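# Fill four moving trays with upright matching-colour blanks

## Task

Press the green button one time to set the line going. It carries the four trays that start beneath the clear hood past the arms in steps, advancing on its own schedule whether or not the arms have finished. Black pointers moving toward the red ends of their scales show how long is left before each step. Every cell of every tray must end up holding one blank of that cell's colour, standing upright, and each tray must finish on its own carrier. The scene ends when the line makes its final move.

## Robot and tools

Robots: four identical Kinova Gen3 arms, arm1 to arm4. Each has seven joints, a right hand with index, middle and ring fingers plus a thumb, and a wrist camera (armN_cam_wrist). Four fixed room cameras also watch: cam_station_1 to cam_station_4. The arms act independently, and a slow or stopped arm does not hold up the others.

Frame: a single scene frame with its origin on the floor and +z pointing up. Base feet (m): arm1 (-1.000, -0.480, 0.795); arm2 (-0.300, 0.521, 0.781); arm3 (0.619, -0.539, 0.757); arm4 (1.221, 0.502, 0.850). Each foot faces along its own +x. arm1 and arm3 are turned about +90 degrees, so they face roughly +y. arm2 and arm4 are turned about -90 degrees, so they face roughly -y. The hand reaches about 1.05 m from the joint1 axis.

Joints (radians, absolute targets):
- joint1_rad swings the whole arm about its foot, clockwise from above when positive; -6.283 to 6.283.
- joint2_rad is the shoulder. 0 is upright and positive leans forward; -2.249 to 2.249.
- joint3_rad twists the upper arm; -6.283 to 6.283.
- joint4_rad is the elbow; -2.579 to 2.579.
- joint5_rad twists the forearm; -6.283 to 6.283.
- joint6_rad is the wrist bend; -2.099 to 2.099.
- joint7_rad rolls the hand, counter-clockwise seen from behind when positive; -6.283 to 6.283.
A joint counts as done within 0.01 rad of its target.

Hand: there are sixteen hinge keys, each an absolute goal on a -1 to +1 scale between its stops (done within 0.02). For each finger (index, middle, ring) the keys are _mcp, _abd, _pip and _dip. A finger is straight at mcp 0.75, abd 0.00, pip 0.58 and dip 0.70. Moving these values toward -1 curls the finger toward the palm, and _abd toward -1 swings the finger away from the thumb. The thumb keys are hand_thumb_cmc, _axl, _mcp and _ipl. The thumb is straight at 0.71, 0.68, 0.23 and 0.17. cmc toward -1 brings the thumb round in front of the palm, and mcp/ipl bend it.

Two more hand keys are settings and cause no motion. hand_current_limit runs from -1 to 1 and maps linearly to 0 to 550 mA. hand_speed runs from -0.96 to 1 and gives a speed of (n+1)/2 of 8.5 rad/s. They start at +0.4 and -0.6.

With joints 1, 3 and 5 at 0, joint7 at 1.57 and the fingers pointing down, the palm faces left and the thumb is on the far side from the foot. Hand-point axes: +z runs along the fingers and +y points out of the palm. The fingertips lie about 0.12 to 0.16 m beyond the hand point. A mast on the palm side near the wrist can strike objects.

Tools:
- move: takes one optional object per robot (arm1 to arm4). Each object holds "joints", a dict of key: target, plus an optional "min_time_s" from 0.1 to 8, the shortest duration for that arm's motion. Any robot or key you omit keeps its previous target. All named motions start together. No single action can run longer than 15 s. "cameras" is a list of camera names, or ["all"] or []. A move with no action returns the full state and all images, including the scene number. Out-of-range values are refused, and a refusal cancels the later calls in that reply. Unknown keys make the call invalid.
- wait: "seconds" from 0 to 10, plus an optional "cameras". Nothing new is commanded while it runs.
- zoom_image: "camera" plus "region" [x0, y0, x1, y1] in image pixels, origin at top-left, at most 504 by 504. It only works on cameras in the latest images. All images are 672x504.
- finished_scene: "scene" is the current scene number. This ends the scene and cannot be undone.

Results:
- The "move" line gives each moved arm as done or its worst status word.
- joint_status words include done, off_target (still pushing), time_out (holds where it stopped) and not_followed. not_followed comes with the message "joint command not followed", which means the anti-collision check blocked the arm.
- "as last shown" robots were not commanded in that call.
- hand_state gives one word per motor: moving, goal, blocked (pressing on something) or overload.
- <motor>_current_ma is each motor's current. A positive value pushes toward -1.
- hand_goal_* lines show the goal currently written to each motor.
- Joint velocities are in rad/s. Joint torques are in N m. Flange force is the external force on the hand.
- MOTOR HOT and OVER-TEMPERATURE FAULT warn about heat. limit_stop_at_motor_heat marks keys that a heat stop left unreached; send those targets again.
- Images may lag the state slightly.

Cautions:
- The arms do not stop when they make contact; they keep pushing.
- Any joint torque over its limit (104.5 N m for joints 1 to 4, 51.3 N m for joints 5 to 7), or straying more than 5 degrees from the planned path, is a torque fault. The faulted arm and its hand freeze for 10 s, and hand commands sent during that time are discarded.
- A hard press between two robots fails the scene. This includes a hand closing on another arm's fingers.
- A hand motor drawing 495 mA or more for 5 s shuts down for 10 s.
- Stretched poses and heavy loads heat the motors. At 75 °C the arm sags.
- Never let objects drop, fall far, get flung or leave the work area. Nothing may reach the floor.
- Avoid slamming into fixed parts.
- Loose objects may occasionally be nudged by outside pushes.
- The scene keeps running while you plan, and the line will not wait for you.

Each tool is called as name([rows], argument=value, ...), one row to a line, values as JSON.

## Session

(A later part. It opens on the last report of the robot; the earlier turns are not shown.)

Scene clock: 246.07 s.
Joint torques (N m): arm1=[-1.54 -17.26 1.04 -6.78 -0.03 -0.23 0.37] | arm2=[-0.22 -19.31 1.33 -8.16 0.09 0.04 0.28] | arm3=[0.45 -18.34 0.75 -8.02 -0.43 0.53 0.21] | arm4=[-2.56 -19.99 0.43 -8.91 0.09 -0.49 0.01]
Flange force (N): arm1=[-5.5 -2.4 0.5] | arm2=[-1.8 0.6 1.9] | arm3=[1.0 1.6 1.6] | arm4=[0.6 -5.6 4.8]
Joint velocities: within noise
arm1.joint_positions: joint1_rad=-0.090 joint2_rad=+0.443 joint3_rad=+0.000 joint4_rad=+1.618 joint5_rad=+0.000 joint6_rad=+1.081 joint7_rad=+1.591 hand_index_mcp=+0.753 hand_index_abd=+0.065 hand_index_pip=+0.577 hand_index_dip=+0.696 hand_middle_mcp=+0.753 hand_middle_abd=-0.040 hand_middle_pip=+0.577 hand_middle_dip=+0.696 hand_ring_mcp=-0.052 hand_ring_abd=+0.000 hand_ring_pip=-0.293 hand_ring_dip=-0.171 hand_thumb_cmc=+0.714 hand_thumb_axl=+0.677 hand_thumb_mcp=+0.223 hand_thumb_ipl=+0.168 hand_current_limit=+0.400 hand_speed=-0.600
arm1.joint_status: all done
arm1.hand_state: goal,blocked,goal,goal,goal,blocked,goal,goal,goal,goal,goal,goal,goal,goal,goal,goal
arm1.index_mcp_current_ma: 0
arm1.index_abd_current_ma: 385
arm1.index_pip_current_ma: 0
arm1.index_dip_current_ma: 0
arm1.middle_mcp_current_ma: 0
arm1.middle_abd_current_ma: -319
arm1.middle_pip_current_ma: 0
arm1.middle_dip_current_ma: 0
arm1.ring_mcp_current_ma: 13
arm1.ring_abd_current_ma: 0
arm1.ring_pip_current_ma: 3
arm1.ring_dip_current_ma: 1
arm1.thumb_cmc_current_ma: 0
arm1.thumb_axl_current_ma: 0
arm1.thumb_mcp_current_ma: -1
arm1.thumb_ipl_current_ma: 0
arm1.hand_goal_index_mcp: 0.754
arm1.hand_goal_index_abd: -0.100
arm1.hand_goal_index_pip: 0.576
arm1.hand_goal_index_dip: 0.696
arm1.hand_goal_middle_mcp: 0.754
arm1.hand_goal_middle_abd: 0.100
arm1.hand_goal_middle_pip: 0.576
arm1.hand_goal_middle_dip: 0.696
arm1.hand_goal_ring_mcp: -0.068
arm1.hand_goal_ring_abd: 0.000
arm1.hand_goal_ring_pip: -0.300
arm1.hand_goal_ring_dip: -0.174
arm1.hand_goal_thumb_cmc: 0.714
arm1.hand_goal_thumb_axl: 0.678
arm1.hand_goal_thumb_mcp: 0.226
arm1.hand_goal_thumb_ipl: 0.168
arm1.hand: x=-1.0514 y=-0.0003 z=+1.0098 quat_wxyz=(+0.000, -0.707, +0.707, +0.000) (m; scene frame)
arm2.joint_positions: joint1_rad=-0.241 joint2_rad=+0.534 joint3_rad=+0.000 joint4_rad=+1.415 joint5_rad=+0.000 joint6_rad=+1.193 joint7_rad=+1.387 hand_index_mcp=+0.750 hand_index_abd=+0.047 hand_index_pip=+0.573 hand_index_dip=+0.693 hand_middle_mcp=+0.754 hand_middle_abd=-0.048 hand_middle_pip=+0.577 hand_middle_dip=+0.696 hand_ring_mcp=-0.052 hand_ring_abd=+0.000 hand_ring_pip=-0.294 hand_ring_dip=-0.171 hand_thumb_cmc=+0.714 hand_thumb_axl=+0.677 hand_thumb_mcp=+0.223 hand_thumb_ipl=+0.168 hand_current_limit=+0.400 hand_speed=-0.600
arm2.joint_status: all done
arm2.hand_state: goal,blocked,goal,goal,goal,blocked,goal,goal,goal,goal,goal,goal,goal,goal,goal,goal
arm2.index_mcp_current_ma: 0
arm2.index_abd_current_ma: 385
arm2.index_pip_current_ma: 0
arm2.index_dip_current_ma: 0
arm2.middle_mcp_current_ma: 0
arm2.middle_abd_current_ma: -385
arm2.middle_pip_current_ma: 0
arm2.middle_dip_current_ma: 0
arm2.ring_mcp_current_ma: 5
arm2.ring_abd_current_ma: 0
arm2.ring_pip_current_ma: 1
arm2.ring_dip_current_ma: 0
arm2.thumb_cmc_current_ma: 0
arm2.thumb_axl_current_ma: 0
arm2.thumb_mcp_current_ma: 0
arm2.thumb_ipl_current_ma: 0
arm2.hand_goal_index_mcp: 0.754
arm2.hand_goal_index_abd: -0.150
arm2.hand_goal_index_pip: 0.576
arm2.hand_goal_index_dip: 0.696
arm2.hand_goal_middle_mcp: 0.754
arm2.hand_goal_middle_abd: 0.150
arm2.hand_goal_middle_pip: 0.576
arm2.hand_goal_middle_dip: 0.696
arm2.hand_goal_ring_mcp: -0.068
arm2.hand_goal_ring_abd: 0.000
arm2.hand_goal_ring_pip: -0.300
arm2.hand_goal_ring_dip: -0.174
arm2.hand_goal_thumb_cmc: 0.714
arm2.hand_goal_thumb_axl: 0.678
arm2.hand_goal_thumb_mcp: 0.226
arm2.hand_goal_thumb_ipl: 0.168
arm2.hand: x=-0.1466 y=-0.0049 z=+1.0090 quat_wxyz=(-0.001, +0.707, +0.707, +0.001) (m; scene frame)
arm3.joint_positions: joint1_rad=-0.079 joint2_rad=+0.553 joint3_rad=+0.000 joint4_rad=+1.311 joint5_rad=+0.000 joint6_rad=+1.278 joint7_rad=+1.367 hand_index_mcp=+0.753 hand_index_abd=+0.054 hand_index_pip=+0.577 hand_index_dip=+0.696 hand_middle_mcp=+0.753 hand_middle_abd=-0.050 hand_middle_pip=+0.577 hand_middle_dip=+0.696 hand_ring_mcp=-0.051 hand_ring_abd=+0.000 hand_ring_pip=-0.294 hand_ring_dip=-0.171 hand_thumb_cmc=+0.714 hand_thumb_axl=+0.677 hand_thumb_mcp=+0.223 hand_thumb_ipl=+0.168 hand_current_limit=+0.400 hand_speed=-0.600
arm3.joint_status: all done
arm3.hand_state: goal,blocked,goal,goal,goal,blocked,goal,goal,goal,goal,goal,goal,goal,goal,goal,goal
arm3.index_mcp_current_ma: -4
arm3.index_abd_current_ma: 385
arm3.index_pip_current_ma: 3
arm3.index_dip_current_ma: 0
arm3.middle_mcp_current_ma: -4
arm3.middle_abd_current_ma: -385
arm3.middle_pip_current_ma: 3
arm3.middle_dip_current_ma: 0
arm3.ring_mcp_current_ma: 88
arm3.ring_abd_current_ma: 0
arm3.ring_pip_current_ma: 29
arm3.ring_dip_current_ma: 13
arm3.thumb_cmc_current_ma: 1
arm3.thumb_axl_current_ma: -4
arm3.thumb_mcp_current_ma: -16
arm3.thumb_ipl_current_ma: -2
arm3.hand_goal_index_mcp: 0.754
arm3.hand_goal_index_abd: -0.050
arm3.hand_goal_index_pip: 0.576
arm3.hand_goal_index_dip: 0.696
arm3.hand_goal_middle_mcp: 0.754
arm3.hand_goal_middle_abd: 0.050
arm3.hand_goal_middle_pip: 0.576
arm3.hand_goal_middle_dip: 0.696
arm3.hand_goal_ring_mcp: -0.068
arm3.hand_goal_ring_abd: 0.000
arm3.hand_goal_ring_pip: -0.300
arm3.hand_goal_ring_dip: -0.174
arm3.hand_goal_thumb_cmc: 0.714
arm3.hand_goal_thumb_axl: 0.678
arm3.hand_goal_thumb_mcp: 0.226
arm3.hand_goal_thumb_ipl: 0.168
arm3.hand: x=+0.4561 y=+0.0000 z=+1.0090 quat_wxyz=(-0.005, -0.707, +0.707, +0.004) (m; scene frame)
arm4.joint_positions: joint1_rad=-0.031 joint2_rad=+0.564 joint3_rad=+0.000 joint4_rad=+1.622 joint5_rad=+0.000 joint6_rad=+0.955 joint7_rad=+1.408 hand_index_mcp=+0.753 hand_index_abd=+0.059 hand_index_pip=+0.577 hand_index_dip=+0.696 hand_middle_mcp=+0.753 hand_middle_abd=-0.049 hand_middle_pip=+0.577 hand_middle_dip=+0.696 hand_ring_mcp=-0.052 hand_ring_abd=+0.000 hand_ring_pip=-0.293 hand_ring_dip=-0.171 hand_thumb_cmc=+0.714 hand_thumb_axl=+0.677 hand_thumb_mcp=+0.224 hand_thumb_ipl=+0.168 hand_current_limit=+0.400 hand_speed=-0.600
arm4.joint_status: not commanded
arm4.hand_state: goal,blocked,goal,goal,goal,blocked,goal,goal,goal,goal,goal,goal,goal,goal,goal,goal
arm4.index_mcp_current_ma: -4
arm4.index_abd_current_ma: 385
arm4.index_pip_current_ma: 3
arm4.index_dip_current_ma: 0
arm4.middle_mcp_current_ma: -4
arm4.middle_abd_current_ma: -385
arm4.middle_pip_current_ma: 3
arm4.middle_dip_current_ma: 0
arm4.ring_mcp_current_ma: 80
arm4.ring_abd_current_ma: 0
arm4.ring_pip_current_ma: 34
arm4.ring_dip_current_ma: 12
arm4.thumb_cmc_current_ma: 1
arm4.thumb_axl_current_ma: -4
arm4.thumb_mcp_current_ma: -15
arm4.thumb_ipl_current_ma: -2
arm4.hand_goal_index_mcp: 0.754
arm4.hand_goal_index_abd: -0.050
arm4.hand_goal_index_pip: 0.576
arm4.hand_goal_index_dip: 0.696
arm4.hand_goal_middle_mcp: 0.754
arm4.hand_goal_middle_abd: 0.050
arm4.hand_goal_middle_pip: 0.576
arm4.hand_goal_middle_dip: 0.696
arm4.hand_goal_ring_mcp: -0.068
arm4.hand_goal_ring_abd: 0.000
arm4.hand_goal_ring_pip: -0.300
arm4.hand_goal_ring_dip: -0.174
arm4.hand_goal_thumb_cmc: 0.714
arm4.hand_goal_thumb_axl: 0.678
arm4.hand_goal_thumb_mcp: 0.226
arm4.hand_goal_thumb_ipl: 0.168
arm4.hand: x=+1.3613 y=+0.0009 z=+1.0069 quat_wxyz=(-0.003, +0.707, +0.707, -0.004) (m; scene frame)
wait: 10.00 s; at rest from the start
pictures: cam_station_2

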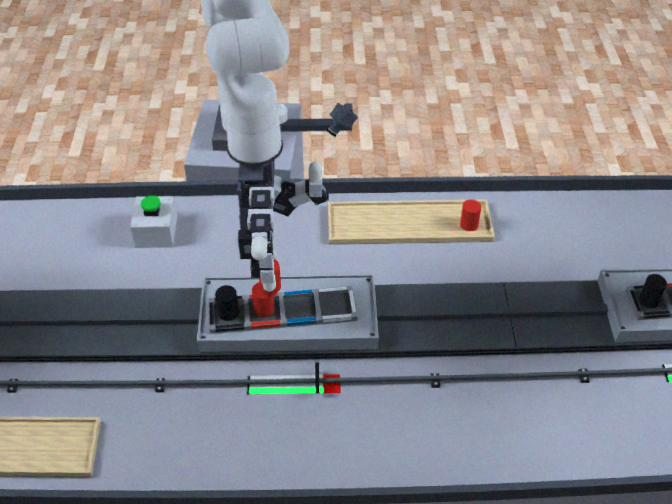

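wait(seconds=10, cameras=[])

wait(seconds=4.5, cameras=["cam_station_1", "cam_station_2", "cam_station_3", "cam_station_4"])

zoom_image(camera="cam_station_1", region=[190, 185, 350, 305])

zoom_image(camera="cam_station_2", region=[200, 240, 400, 390])

zoom_image(camera="cam_station_3", region=[400, 220, 600, 370])

zoom_image(camera="cam_station_4", region=[130, 220, 330, 370])

Scene clock: 257.80 s.
Joint torques (N m): arm1=[-1.47 -17.24 0.99 -6.83 -0.07 -0.21 0.39] | arm2=[-0.29 -19.3 1.28 -8.22 0.03 0.04 0.31] | arm3=[0.47 -18.34 0.76 -7.99 -0.48 0.5 0.2] | arm4=[-2.62 -19.93 0.44 -8.95 0.11 -0.51 0.01]
Flange force (N): arm1=[-5.3 -2.2 0.6] | arm2=[-1.6 0.5 2.0] | arm3=[0.8 1.7 1.5] | arm4=[0.8 -5.7 4.7]
Joint velocities: within noise
arm1.joint_positions: joint1_rad=-0.090 joint2_rad=+0.443 joint3_rad=+0.000 joint4_rad=+1.618 joint5_rad=+0.000 joint6_rad=+1.081 joint7_rad=+1.591 hand_index_mcp=+0.753 hand_index_abd=+0.065 hand_index_pip=+0.577 hand_index_dip=+0.696 hand_middle_mcp=+0.753 hand_middle_abd=-0.040 hand_middle_pip=+0.577 hand_middle_dip=+0.696 hand_ring_mcp=-0.052 hand_ring_abd=+0.000 hand_ring_pip=-0.293 hand_ring_dip=-0.171 hand_thumb_cmc=+0.714 hand_thumb_axl=+0.677 hand_thumb_mcp=+0.223 hand_thumb_ipl=+0.168 hand_current_limit=+0.400 hand_speed=-0.600
arm1.joint_status: all done
arm1.hand_state: goal,blocked,goal,goal,goal,blocked,goal,goal,goal,goal,goal,goal,goal,goal,goal,goal
arm1.index_mcp_current_ma: 0
arm1.index_abd_current_ma: 385
arm1.index_pip_current_ma: 0
arm1.index_dip_current_ma: 0
arm1.middle_mcp_current_ma: 0
arm1.middle_abd_current_ma: -319
arm1.middle_pip_current_ma: 0
arm1.middle_dip_current_ma: 0
arm1.ring_mcp_current_ma: 13
arm1.ring_abd_current_ma: 0
arm1.ring_pip_current_ma: 3
arm1.ring_dip_current_ma: 1
arm1.thumb_cmc_current_ma: 0
arm1.thumb_axl_current_ma: 0
arm1.thumb_mcp_current_ma: -1
arm1.thumb_ipl_current_ma: 0
arm1.hand_goal_index_mcp: 0.754
arm1.hand_goal_index_abd: -0.100
arm1.hand_goal_index_pip: 0.576
arm1.hand_goal_index_dip: 0.696
arm1.hand_goal_middle_mcp: 0.754
arm1.hand_goal_middle_abd: 0.100
arm1.hand_goal_middle_pip: 0.576
arm1.hand_goal_middle_dip: 0.696
arm1.hand_goal_ring_mcp: -0.068
arm1.hand_goal_ring_abd: 0.000
arm1.hand_goal_ring_pip: -0.300
arm1.hand_goal_ring_dip: -0.174
arm1.hand_goal_thumb_cmc: 0.714
arm1.hand_goal_thumb_axl: 0.678
arm1.hand_goal_thumb_mcp: 0.226
arm1.hand_goal_thumb_ipl: 0.168
arm1.hand: x=-1.0514 y=-0.0003 z=+1.0098 quat_wxyz=(+0.000, -0.707, +0.707, +0.000) (m; scene frame)
arm2.joint_positions: joint1_rad=-0.241 joint2_rad=+0.534 joint3_rad=+0.000 joint4_rad=+1.415 joint5_rad=+0.000 joint6_rad=+1.193 joint7_rad=+1.387 hand_index_mcp=+0.750 hand_index_abd=+0.047 hand_index_pip=+0.573 hand_index_dip=+0.693 hand_middle_mcp=+0.754 hand_middle_abd=-0.048 hand_middle_pip=+0.577 hand_middle_dip=+0.696 hand_ring_mcp=-0.052 hand_ring_abd=+0.000 hand_ring_pip=-0.294 hand_ring_dip=-0.171 hand_thumb_cmc=+0.714 hand_thumb_axl=+0.677 hand_thumb_mcp=+0.223 hand_thumb_ipl=+0.168 hand_current_limit=+0.400 hand_speed=-0.600
arm2.joint_status: all done
arm2.hand_state: goal,blocked,goal,goal,goal,blocked,goal,goal,goal,goal,goal,goal,goal,goal,goal,goal
arm2.index_mcp_current_ma: 0
arm2.index_abd_current_ma: 385
arm2.index_pip_current_ma: 0
arm2.index_dip_current_ma: 0
arm2.middle_mcp_current_ma: 0
arm2.middle_abd_current_ma: -385
arm2.middle_pip_current_ma: 0
arm2.middle_dip_current_ma: 0
arm2.ring_mcp_current_ma: 5
arm2.ring_abd_current_ma: 0
arm2.ring_pip_current_ma: 1
arm2.ring_dip_current_ma: 0
arm2.thumb_cmc_current_ma: 0
arm2.thumb_axl_current_ma: 0
arm2.thumb_mcp_current_ma: 0
arm2.thumb_ipl_current_ma: 0
arm2.hand_goal_index_mcp: 0.754
arm2.hand_goal_index_abd: -0.150
arm2.hand_goal_index_pip: 0.576
arm2.hand_goal_index_dip: 0.696
arm2.hand_goal_middle_mcp: 0.754
arm2.hand_goal_middle_abd: 0.150
arm2.hand_goal_middle_pip: 0.576
arm2.hand_goal_middle_dip: 0.696
arm2.hand_goal_ring_mcp: -0.068
arm2.hand_goal_ring_abd: 0.000
arm2.hand_goal_ring_pip: -0.300
arm2.hand_goal_ring_dip: -0.174
arm2.hand_goal_thumb_cmc: 0.714
arm2.hand_goal_thumb_axl: 0.678
arm2.hand_goal_thumb_mcp: 0.226
arm2.hand_goal_thumb_ipl: 0.168
arm2.hand: x=-0.1466 y=-0.0049 z=+1.0090 quat_wxyz=(-0.001, +0.707, +0.707, +0.001) (m; scene frame)
arm3.joint_positions: joint1_rad=-0.079 joint2_rad=+0.553 joint3_rad=+0.000 joint4_rad=+1.311 joint5_rad=+0.000 joint6_rad=+1.278 joint7_rad=+1.367 hand_index_mcp=+0.753 hand_index_abd=+0.054 hand_index_pip=+0.577 hand_index_dip=+0.696 hand_middle_mcp=+0.753 hand_middle_abd=-0.050 hand_middle_pip=+0.577 hand_middle_dip=+0.696 hand_ring_mcp=-0.051 hand_ring_abd=+0.000 hand_ring_pip=-0.294 hand_ring_dip=-0.171 hand_thumb_cmc=+0.714 hand_thumb_axl=+0.677 hand_thumb_mcp=+0.223 hand_thumb_ipl=+0.168 hand_current_limit=+0.400 hand_speed=-0.600
arm3.joint_status: all done
arm3.hand_state: goal,blocked,goal,goal,goal,blocked,goal,goal,goal,goal,goal,goal,goal,goal,goal,goal
arm3.index_mcp_current_ma: -4
arm3.index_abd_current_ma: 385
arm3.index_pip_current_ma: 3
arm3.index_dip_current_ma: 0
arm3.middle_mcp_current_ma: -4
arm3.middle_abd_current_ma: -385
arm3.middle_pip_current_ma: 3
arm3.middle_dip_current_ma: 0
arm3.ring_mcp_current_ma: 88
arm3.ring_abd_current_ma: 0
arm3.ring_pip_current_ma: 29
arm3.ring_dip_current_ma: 13
arm3.thumb_cmc_current_ma: 1
arm3.thumb_axl_current_ma: -4
arm3.thumb_mcp_current_ma: -16
arm3.thumb_ipl_current_ma: -2
arm3.hand_goal_index_mcp: 0.754
arm3.hand_goal_index_abd: -0.050
arm3.hand_goal_index_pip: 0.576
arm3.hand_goal_index_dip: 0.696
arm3.hand_goal_middle_mcp: 0.754
arm3.hand_goal_middle_abd: 0.050
arm3.hand_goal_middle_pip: 0.576
arm3.hand_goal_middle_dip: 0.696
arm3.hand_goal_ring_mcp: -0.068
arm3.hand_goal_ring_abd: 0.000
arm3.hand_goal_ring_pip: -0.300
arm3.hand_goal_ring_dip: -0.174
arm3.hand_goal_thumb_cmc: 0.714
arm3.hand_goal_thumb_axl: 0.678
arm3.hand_goal_thumb_mcp: 0.226
arm3.hand_goal_thumb_ipl: 0.168
arm3.hand: x=+0.4561 y=+0.0000 z=+1.0090 quat_wxyz=(-0.005, -0.707, +0.707, +0.004) (m; scene frame)
arm4.joint_positions: joint1_rad=-0.031 joint2_rad=+0.564 joint3_rad=+0.000 joint4_rad=+1.622 joint5_rad=+0.000 joint6_rad=+0.955 joint7_rad=+1.408 hand_index_mcp=+0.753 hand_index_abd=+0.059 hand_index_pip=+0.577 hand_index_dip=+0.696 hand_middle_mcp=+0.753 hand_middle_abd=-0.049 hand_middle_pip=+0.577 hand_middle_dip=+0.696 hand_ring_mcp=-0.052 hand_ring_abd=+0.000 hand_ring_pip=-0.293 hand_ring_dip=-0.171 hand_thumb_cmc=+0.714 hand_thumb_axl=+0.677 hand_thumb_mcp=+0.224 hand_thumb_ipl=+0.168 hand_current_limit=+0.400 hand_speed=-0.600
arm4.joint_status: not commanded
arm4.hand_state: goal,blocked,goal,goal,goal,blocked,goal,goal,goal,goal,goal,goal,goal,goal,goal,goal
arm4.index_mcp_current_ma: -4
arm4.index_abd_current_ma: 385
arm4.index_pip_current_ma: 3
arm4.index_dip_current_ma: 0
arm4.middle_mcp_current_ma: -4
arm4.middle_abd_current_ma: -385
arm4.middle_pip_current_ma: 3
arm4.middle_dip_current_ma: 0
arm4.ring_mcp_current_ma: 80
arm4.ring_abd_current_ma: 0
arm4.ring_pip_current_ma: 34
arm4.ring_dip_current_ma: 12
arm4.thumb_cmc_current_ma: 1
arm4.thumb_axl_current_ma: -4
arm4.thumb_mcp_current_ma: -15
arm4.thumb_ipl_current_ma: -2
arm4.hand_goal_index_mcp: 0.754
arm4.hand_goal_index_abd: -0.050
arm4.hand_goal_index_pip: 0.576
arm4.hand_goal_index_dip: 0.696
arm4.hand_goal_middle_mcp: 0.754
arm4.hand_goal_middle_abd: 0.050
arm4.hand_goal_middle_pip: 0.576
arm4.hand_goal_middle_dip: 0.696
arm4.hand_goal_ring_mcp: -0.068
arm4.hand_goal_ring_abd: 0.000
arm4.hand_goal_ring_pip: -0.300
arm4.hand_goal_ring_dip: -0.174
arm4.hand_goal_thumb_cmc: 0.714
arm4.hand_goal_thumb_axl: 0.678
arm4.hand_goal_thumb_mcp: 0.226
arm4.hand_goal_thumb_ipl: 0.168
arm4.hand: x=+1.3613 y=+0.0009 z=+1.0069 quat_wxyz=(-0.003, +0.707, +0.707, -0.004) (m; scene frame)
wait: 10.00 s; at rest from the start
pictures: none
No camera images: "cameras" was empty.

Scene clock: 262.30 s.
Joint torques (N m): arm1=[-1.47 -17.29 1 -6.8 -0.09 -0.17 0.39] | arm2=[-0.31 -19.31 1.29 -8.21 0.08 0.05 0.33] | arm3=[0.47 -18.38 0.72 -7.97 -0.5 0.53 0.21] | arm4=[-2.55 -20.02 0.43 -8.89 0.12 -0.49 0.01]
Flange force (N): arm1=[-5.5 -2.2 0.7] | arm2=[-1.6 0.5 2.1] | arm3=[0.7 1.8 1.5] | arm4=[0.5 -5.6 4.8]
Joint velocities: within noise
arm1.joint_positions: joint1_rad=-0.090 joint2_rad=+0.443 joint3_rad=+0.000 joint4_rad=+1.618 joint5_rad=+0.000 joint6_rad=+1.081 joint7_rad=+1.591 hand_index_mcp=+0.753 hand_index_abd=+0.065 hand_index_pip=+0.577 hand_index_dip=+0.696 hand_middle_mcp=+0.753 hand_middle_abd=-0.040 hand_middle_pip=+0.577 hand_middle_dip=+0.696 hand_ring_mcp=-0.052 hand_ring_abd=+0.000 hand_ring_pip=-0.293 hand_ring_dip=-0.171 hand_thumb_cmc=+0.714 hand_thumb_axl=+0.677 hand_thumb_mcp=+0.223 hand_thumb_ipl=+0.168 hand_current_limit=+0.400 hand_speed=-0.600
arm1.joint_status: all done
arm1.hand_state: goal,blocked,goal,goal,goal,blocked,goal,goal,goal,goal,goal,goal,goal,goal,goal,goal
arm1.index_mcp_current_ma: 0
arm1.index_abd_current_ma: 385
arm1.index_pip_current_ma: 0
arm1.index_dip_current_ma: 0
arm1.middle_mcp_current_ma: 0
arm1.middle_abd_current_ma: -319
arm1.middle_pip_current_ma: 0
arm1.middle_dip_current_ma: 0
arm1.ring_mcp_current_ma: 13
arm1.ring_abd_current_ma: 0
arm1.ring_pip_current_ma: 3
arm1.ring_dip_current_ma: 1
arm1.thumb_cmc_current_ma: 0
arm1.thumb_axl_current_ma: 0
arm1.thumb_mcp_current_ma: -1
arm1.thumb_ipl_current_ma: 0
arm1.hand_goal_index_mcp: 0.754
arm1.hand_goal_index_abd: -0.100
arm1.hand_goal_index_pip: 0.576
arm1.hand_goal_index_dip: 0.696
arm1.hand_goal_middle_mcp: 0.754
arm1.hand_goal_middle_abd: 0.100
arm1.hand_goal_middle_pip: 0.576
arm1.hand_goal_middle_dip: 0.696
arm1.hand_goal_ring_mcp: -0.068
arm1.hand_goal_ring_abd: 0.000
arm1.hand_goal_ring_pip: -0.300
arm1.hand_goal_ring_dip: -0.174
arm1.hand_goal_thumb_cmc: 0.714
arm1.hand_goal_thumb_axl: 0.678
arm1.hand_goal_thumb_mcp: 0.226
arm1.hand_goal_thumb_ipl: 0.168
arm1.hand: x=-1.0514 y=-0.0003 z=+1.0098 quat_wxyz=(+0.000, -0.707, +0.707, +0.000) (m; scene frame)
arm2.joint_positions: joint1_rad=-0.241 joint2_rad=+0.534 joint3_rad=+0.000 joint4_rad=+1.415 joint5_rad=+0.000 joint6_rad=+1.193 joint7_rad=+1.387 hand_index_mcp=+0.750 hand_index_abd=+0.047 hand_index_pip=+0.573 hand_index_dip=+0.693 hand_middle_mcp=+0.754 hand_middle_abd=-0.048 hand_middle_pip=+0.577 hand_middle_dip=+0.696 hand_ring_mcp=-0.052 hand_ring_abd=+0.000 hand_ring_pip=-0.294 hand_ring_dip=-0.171 hand_thumb_cmc=+0.714 hand_thumb_axl=+0.677 hand_thumb_mcp=+0.223 hand_thumb_ipl=+0.168 hand_current_limit=+0.400 hand_speed=-0.600
arm2.joint_status: all done
arm2.hand_state: goal,blocked,goal,goal,goal,blocked,goal,goal,goal,goal,goal,goal,goal,goal,goal,goal
arm2.index_mcp_current_ma: 0
arm2.index_abd_current_ma: 385
arm2.index_pip_current_ma: 0
arm2.index_dip_current_ma: 0
arm2.middle_mcp_current_ma: 0
arm2.middle_abd_current_ma: -385
arm2.middle_pip_current_ma: 0
arm2.middle_dip_current_ma: 0
arm2.ring_mcp_current_ma: 5
arm2.ring_abd_current_ma: 0
arm2.ring_pip_current_ma: 1
arm2.ring_dip_current_ma: 0
arm2.thumb_cmc_current_ma: 0
arm2.thumb_axl_current_ma: 0
arm2.thumb_mcp_current_ma: 0
arm2.thumb_ipl_current_ma: 0
arm2.hand_goal_index_mcp: 0.754
arm2.hand_goal_index_abd: -0.150
arm2.hand_goal_index_pip: 0.576
arm2.hand_goal_index_dip: 0.696
arm2.hand_goal_middle_mcp: 0.754
arm2.hand_goal_middle_abd: 0.150
arm2.hand_goal_middle_pip: 0.576
arm2.hand_goal_middle_dip: 0.696
arm2.hand_goal_ring_mcp: -0.068
arm2.hand_goal_ring_abd: 0.000
arm2.hand_goal_ring_pip: -0.300
arm2.hand_goal_ring_dip: -0.174
arm2.hand_goal_thumb_cmc: 0.714
arm2.hand_goal_thumb_axl: 0.678
arm2.hand_goal_thumb_mcp: 0.226
arm2.hand_goal_thumb_ipl: 0.168
arm2.hand: x=-0.1466 y=-0.0049 z=+1.0090 quat_wxyz=(-0.001, +0.707, +0.707, +0.001) (m; scene frame)
arm3.joint_positions: joint1_rad=-0.079 joint2_rad=+0.553 joint3_rad=+0.000 joint4_rad=+1.311 joint5_rad=+0.000 joint6_rad=+1.278 joint7_rad=+1.367 hand_index_mcp=+0.753 hand_index_abd=+0.054 hand_index_pip=+0.577 hand_index_dip=+0.696 hand_middle_mcp=+0.753 hand_middle_abd=-0.050 hand_middle_pip=+0.577 hand_middle_dip=+0.696 hand_ring_mcp=-0.051 hand_ring_abd=+0.000 hand_ring_pip=-0.294 hand_ring_dip=-0.171 hand_thumb_cmc=+0.714 hand_thumb_axl=+0.677 hand_thumb_mcp=+0.223 hand_thumb_ipl=+0.168 hand_current_limit=+0.400 hand_speed=-0.600
arm3.joint_status: all done
arm3.hand_state: goal,blocked,goal,goal,goal,blocked,goal,goal,goal,goal,goal,goal,goal,goal,goal,goal
arm3.index_mcp_current_ma: -4
arm3.index_abd_current_ma: 385
arm3.index_pip_current_ma: 3
arm3.index_dip_current_ma: 0
arm3.middle_mcp_current_ma: -4
arm3.middle_abd_current_ma: -385
arm3.middle_pip_current_ma: 3
arm3.middle_dip_current_ma: 0
arm3.ring_mcp_current_ma: 88
arm3.ring_abd_current_ma: 0
arm3.ring_pip_current_ma: 29
arm3.ring_dip_current_ma: 13
arm3.thumb_cmc_current_ma: 1
arm3.thumb_axl_current_ma: -4
arm3.thumb_mcp_current_ma: -16
arm3.thumb_ipl_current_ma: -2
arm3.hand_goal_index_mcp: 0.754
arm3.hand_goal_index_abd: -0.050
arm3.hand_goal_index_pip: 0.576
arm3.hand_goal_index_dip: 0.696
arm3.hand_goal_middle_mcp: 0.754
arm3.hand_goal_middle_abd: 0.050
arm3.hand_goal_middle_pip: 0.576
arm3.hand_goal_middle_dip: 0.696
arm3.hand_goal_ring_mcp: -0.068
arm3.hand_goal_ring_abd: 0.000
arm3.hand_goal_ring_pip: -0.300
arm3.hand_goal_ring_dip: -0.174
arm3.hand_goal_thumb_cmc: 0.714
arm3.hand_goal_thumb_axl: 0.678
arm3.hand_goal_thumb_mcp: 0.226
arm3.hand_goal_thumb_ipl: 0.168
arm3.hand: x=+0.4561 y=+0.0000 z=+1.0090 quat_wxyz=(-0.005, -0.707, +0.707, +0.004) (m; scene frame)
arm4.joint_positions: joint1_rad=-0.031 joint2_rad=+0.564 joint3_rad=+0.000 joint4_rad=+1.622 joint5_rad=+0.000 joint6_rad=+0.955 joint7_rad=+1.408 hand_index_mcp=+0.753 hand_index_abd=+0.059 hand_index_pip=+0.577 hand_index_dip=+0.696 hand_middle_mcp=+0.753 hand_middle_abd=-0.049 hand_middle_pip=+0.577 hand_middle_dip=+0.696 hand_ring_mcp=-0.052 hand_ring_abd=+0.000 hand_ring_pip=-0.293 hand_ring_dip=-0.171 hand_thumb_cmc=+0.714 hand_thumb_axl=+0.677 hand_thumb_mcp=+0.224 hand_thumb_ipl=+0.168 hand_current_limit=+0.400 hand_speed=-0.600
arm4.joint_status: not commanded
arm4.hand_state: goal,blocked,goal,goal,goal,blocked,goal,goal,goal,goal,goal,goal,goal,goal,goal,goal
arm4.index_mcp_current_ma: -4
arm4.index_abd_current_ma: 385
arm4.index_pip_current_ma: 3
arm4.index_dip_current_ma: 0
arm4.middle_mcp_current_ma: -4
arm4.middle_abd_current_ma: -385
arm4.middle_pip_current_ma: 3
arm4.middle_dip_current_ma: 0
arm4.ring_mcp_current_ma: 80
arm4.ring_abd_current_ma: 0
arm4.ring_pip_current_ma: 34
arm4.ring_dip_current_ma: 12
arm4.thumb_cmc_current_ma: 1
arm4.thumb_axl_current_ma: -4
arm4.thumb_mcp_current_ma: -15
arm4.thumb_ipl_current_ma: -2
arm4.hand_goal_index_mcp: 0.754
arm4.hand_goal_index_abd: -0.050
arm4.hand_goal_index_pip: 0.576
arm4.hand_goal_index_dip: 0.696
arm4.hand_goal_middle_mcp: 0.754
arm4.hand_goal_middle_abd: 0.050
arm4.hand_goal_middle_pip: 0.576
arm4.hand_goal_middle_dip: 0.696
arm4.hand_goal_ring_mcp: -0.068
arm4.hand_goal_ring_abd: 0.000
arm4.hand_goal_ring_pip: -0.300
arm4.hand_goal_ring_dip: -0.174
arm4.hand_goal_thumb_cmc: 0.714
arm4.hand_goal_thumb_axl: 0.678
arm4.hand_goal_thumb_mcp: 0.226
arm4.hand_goal_thumb_ipl: 0.168
arm4.hand: x=+1.3613 y=+0.0009 z=+1.0069 quat_wxyz=(-0.003, +0.707, +0.707, -0.004) (m; scene frame)
wait: 4.50 s; at rest by 0.27 s
pictures: cam_station_1, cam_station_2, cam_station_3, cam_station_4

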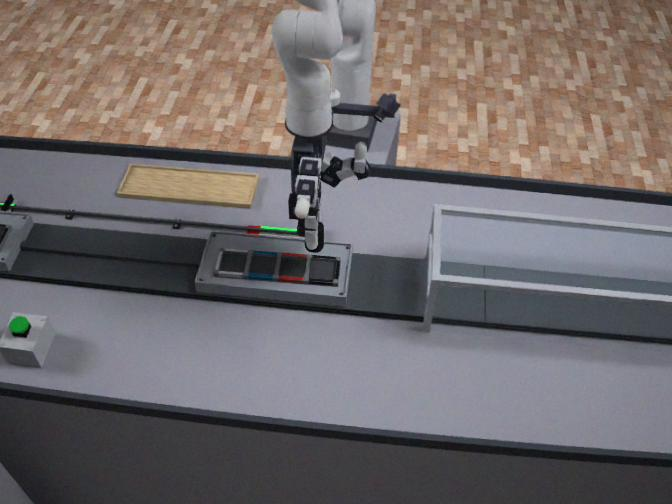

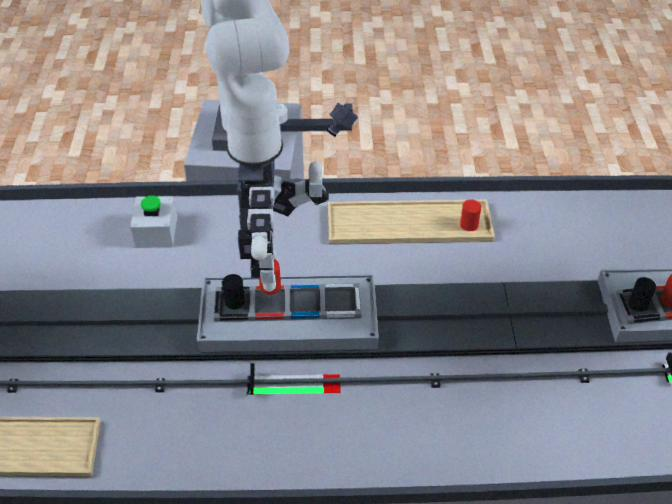

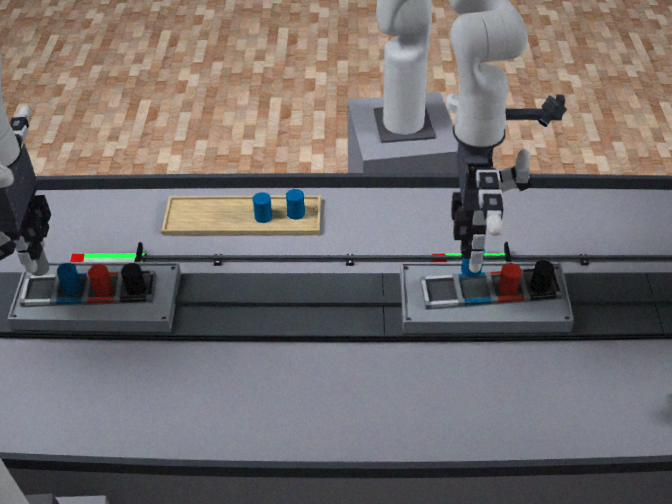

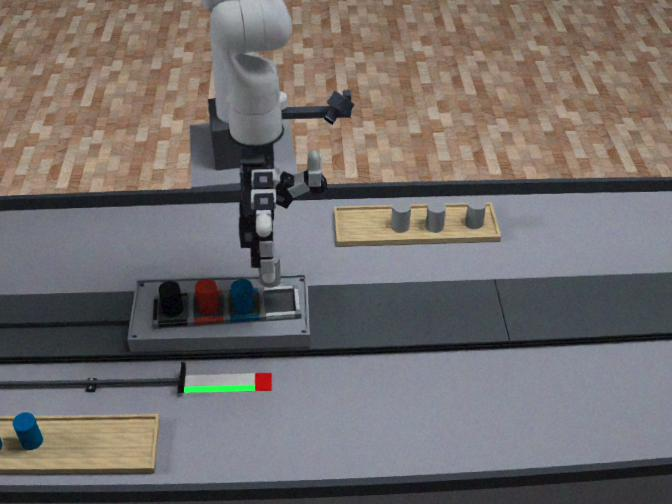

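Scaled by 3.150.

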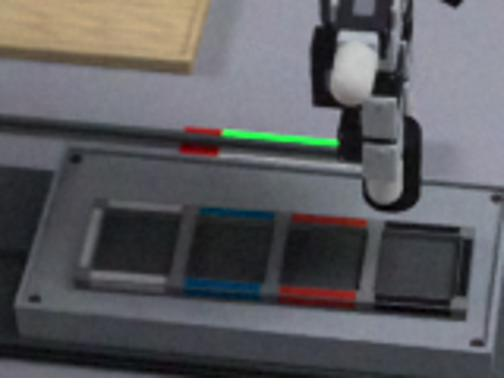

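Scaled by 2.520.

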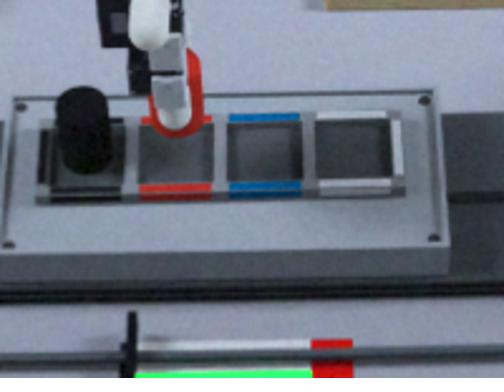

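Scaled by 2.520.

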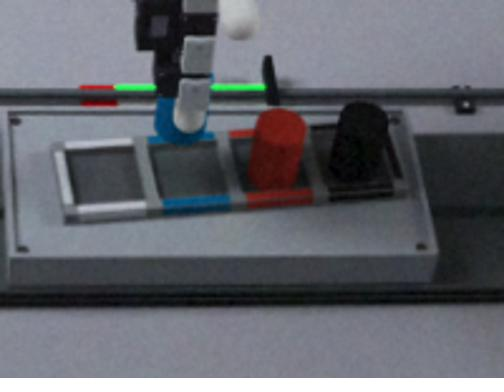

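Scaled by 2.520.

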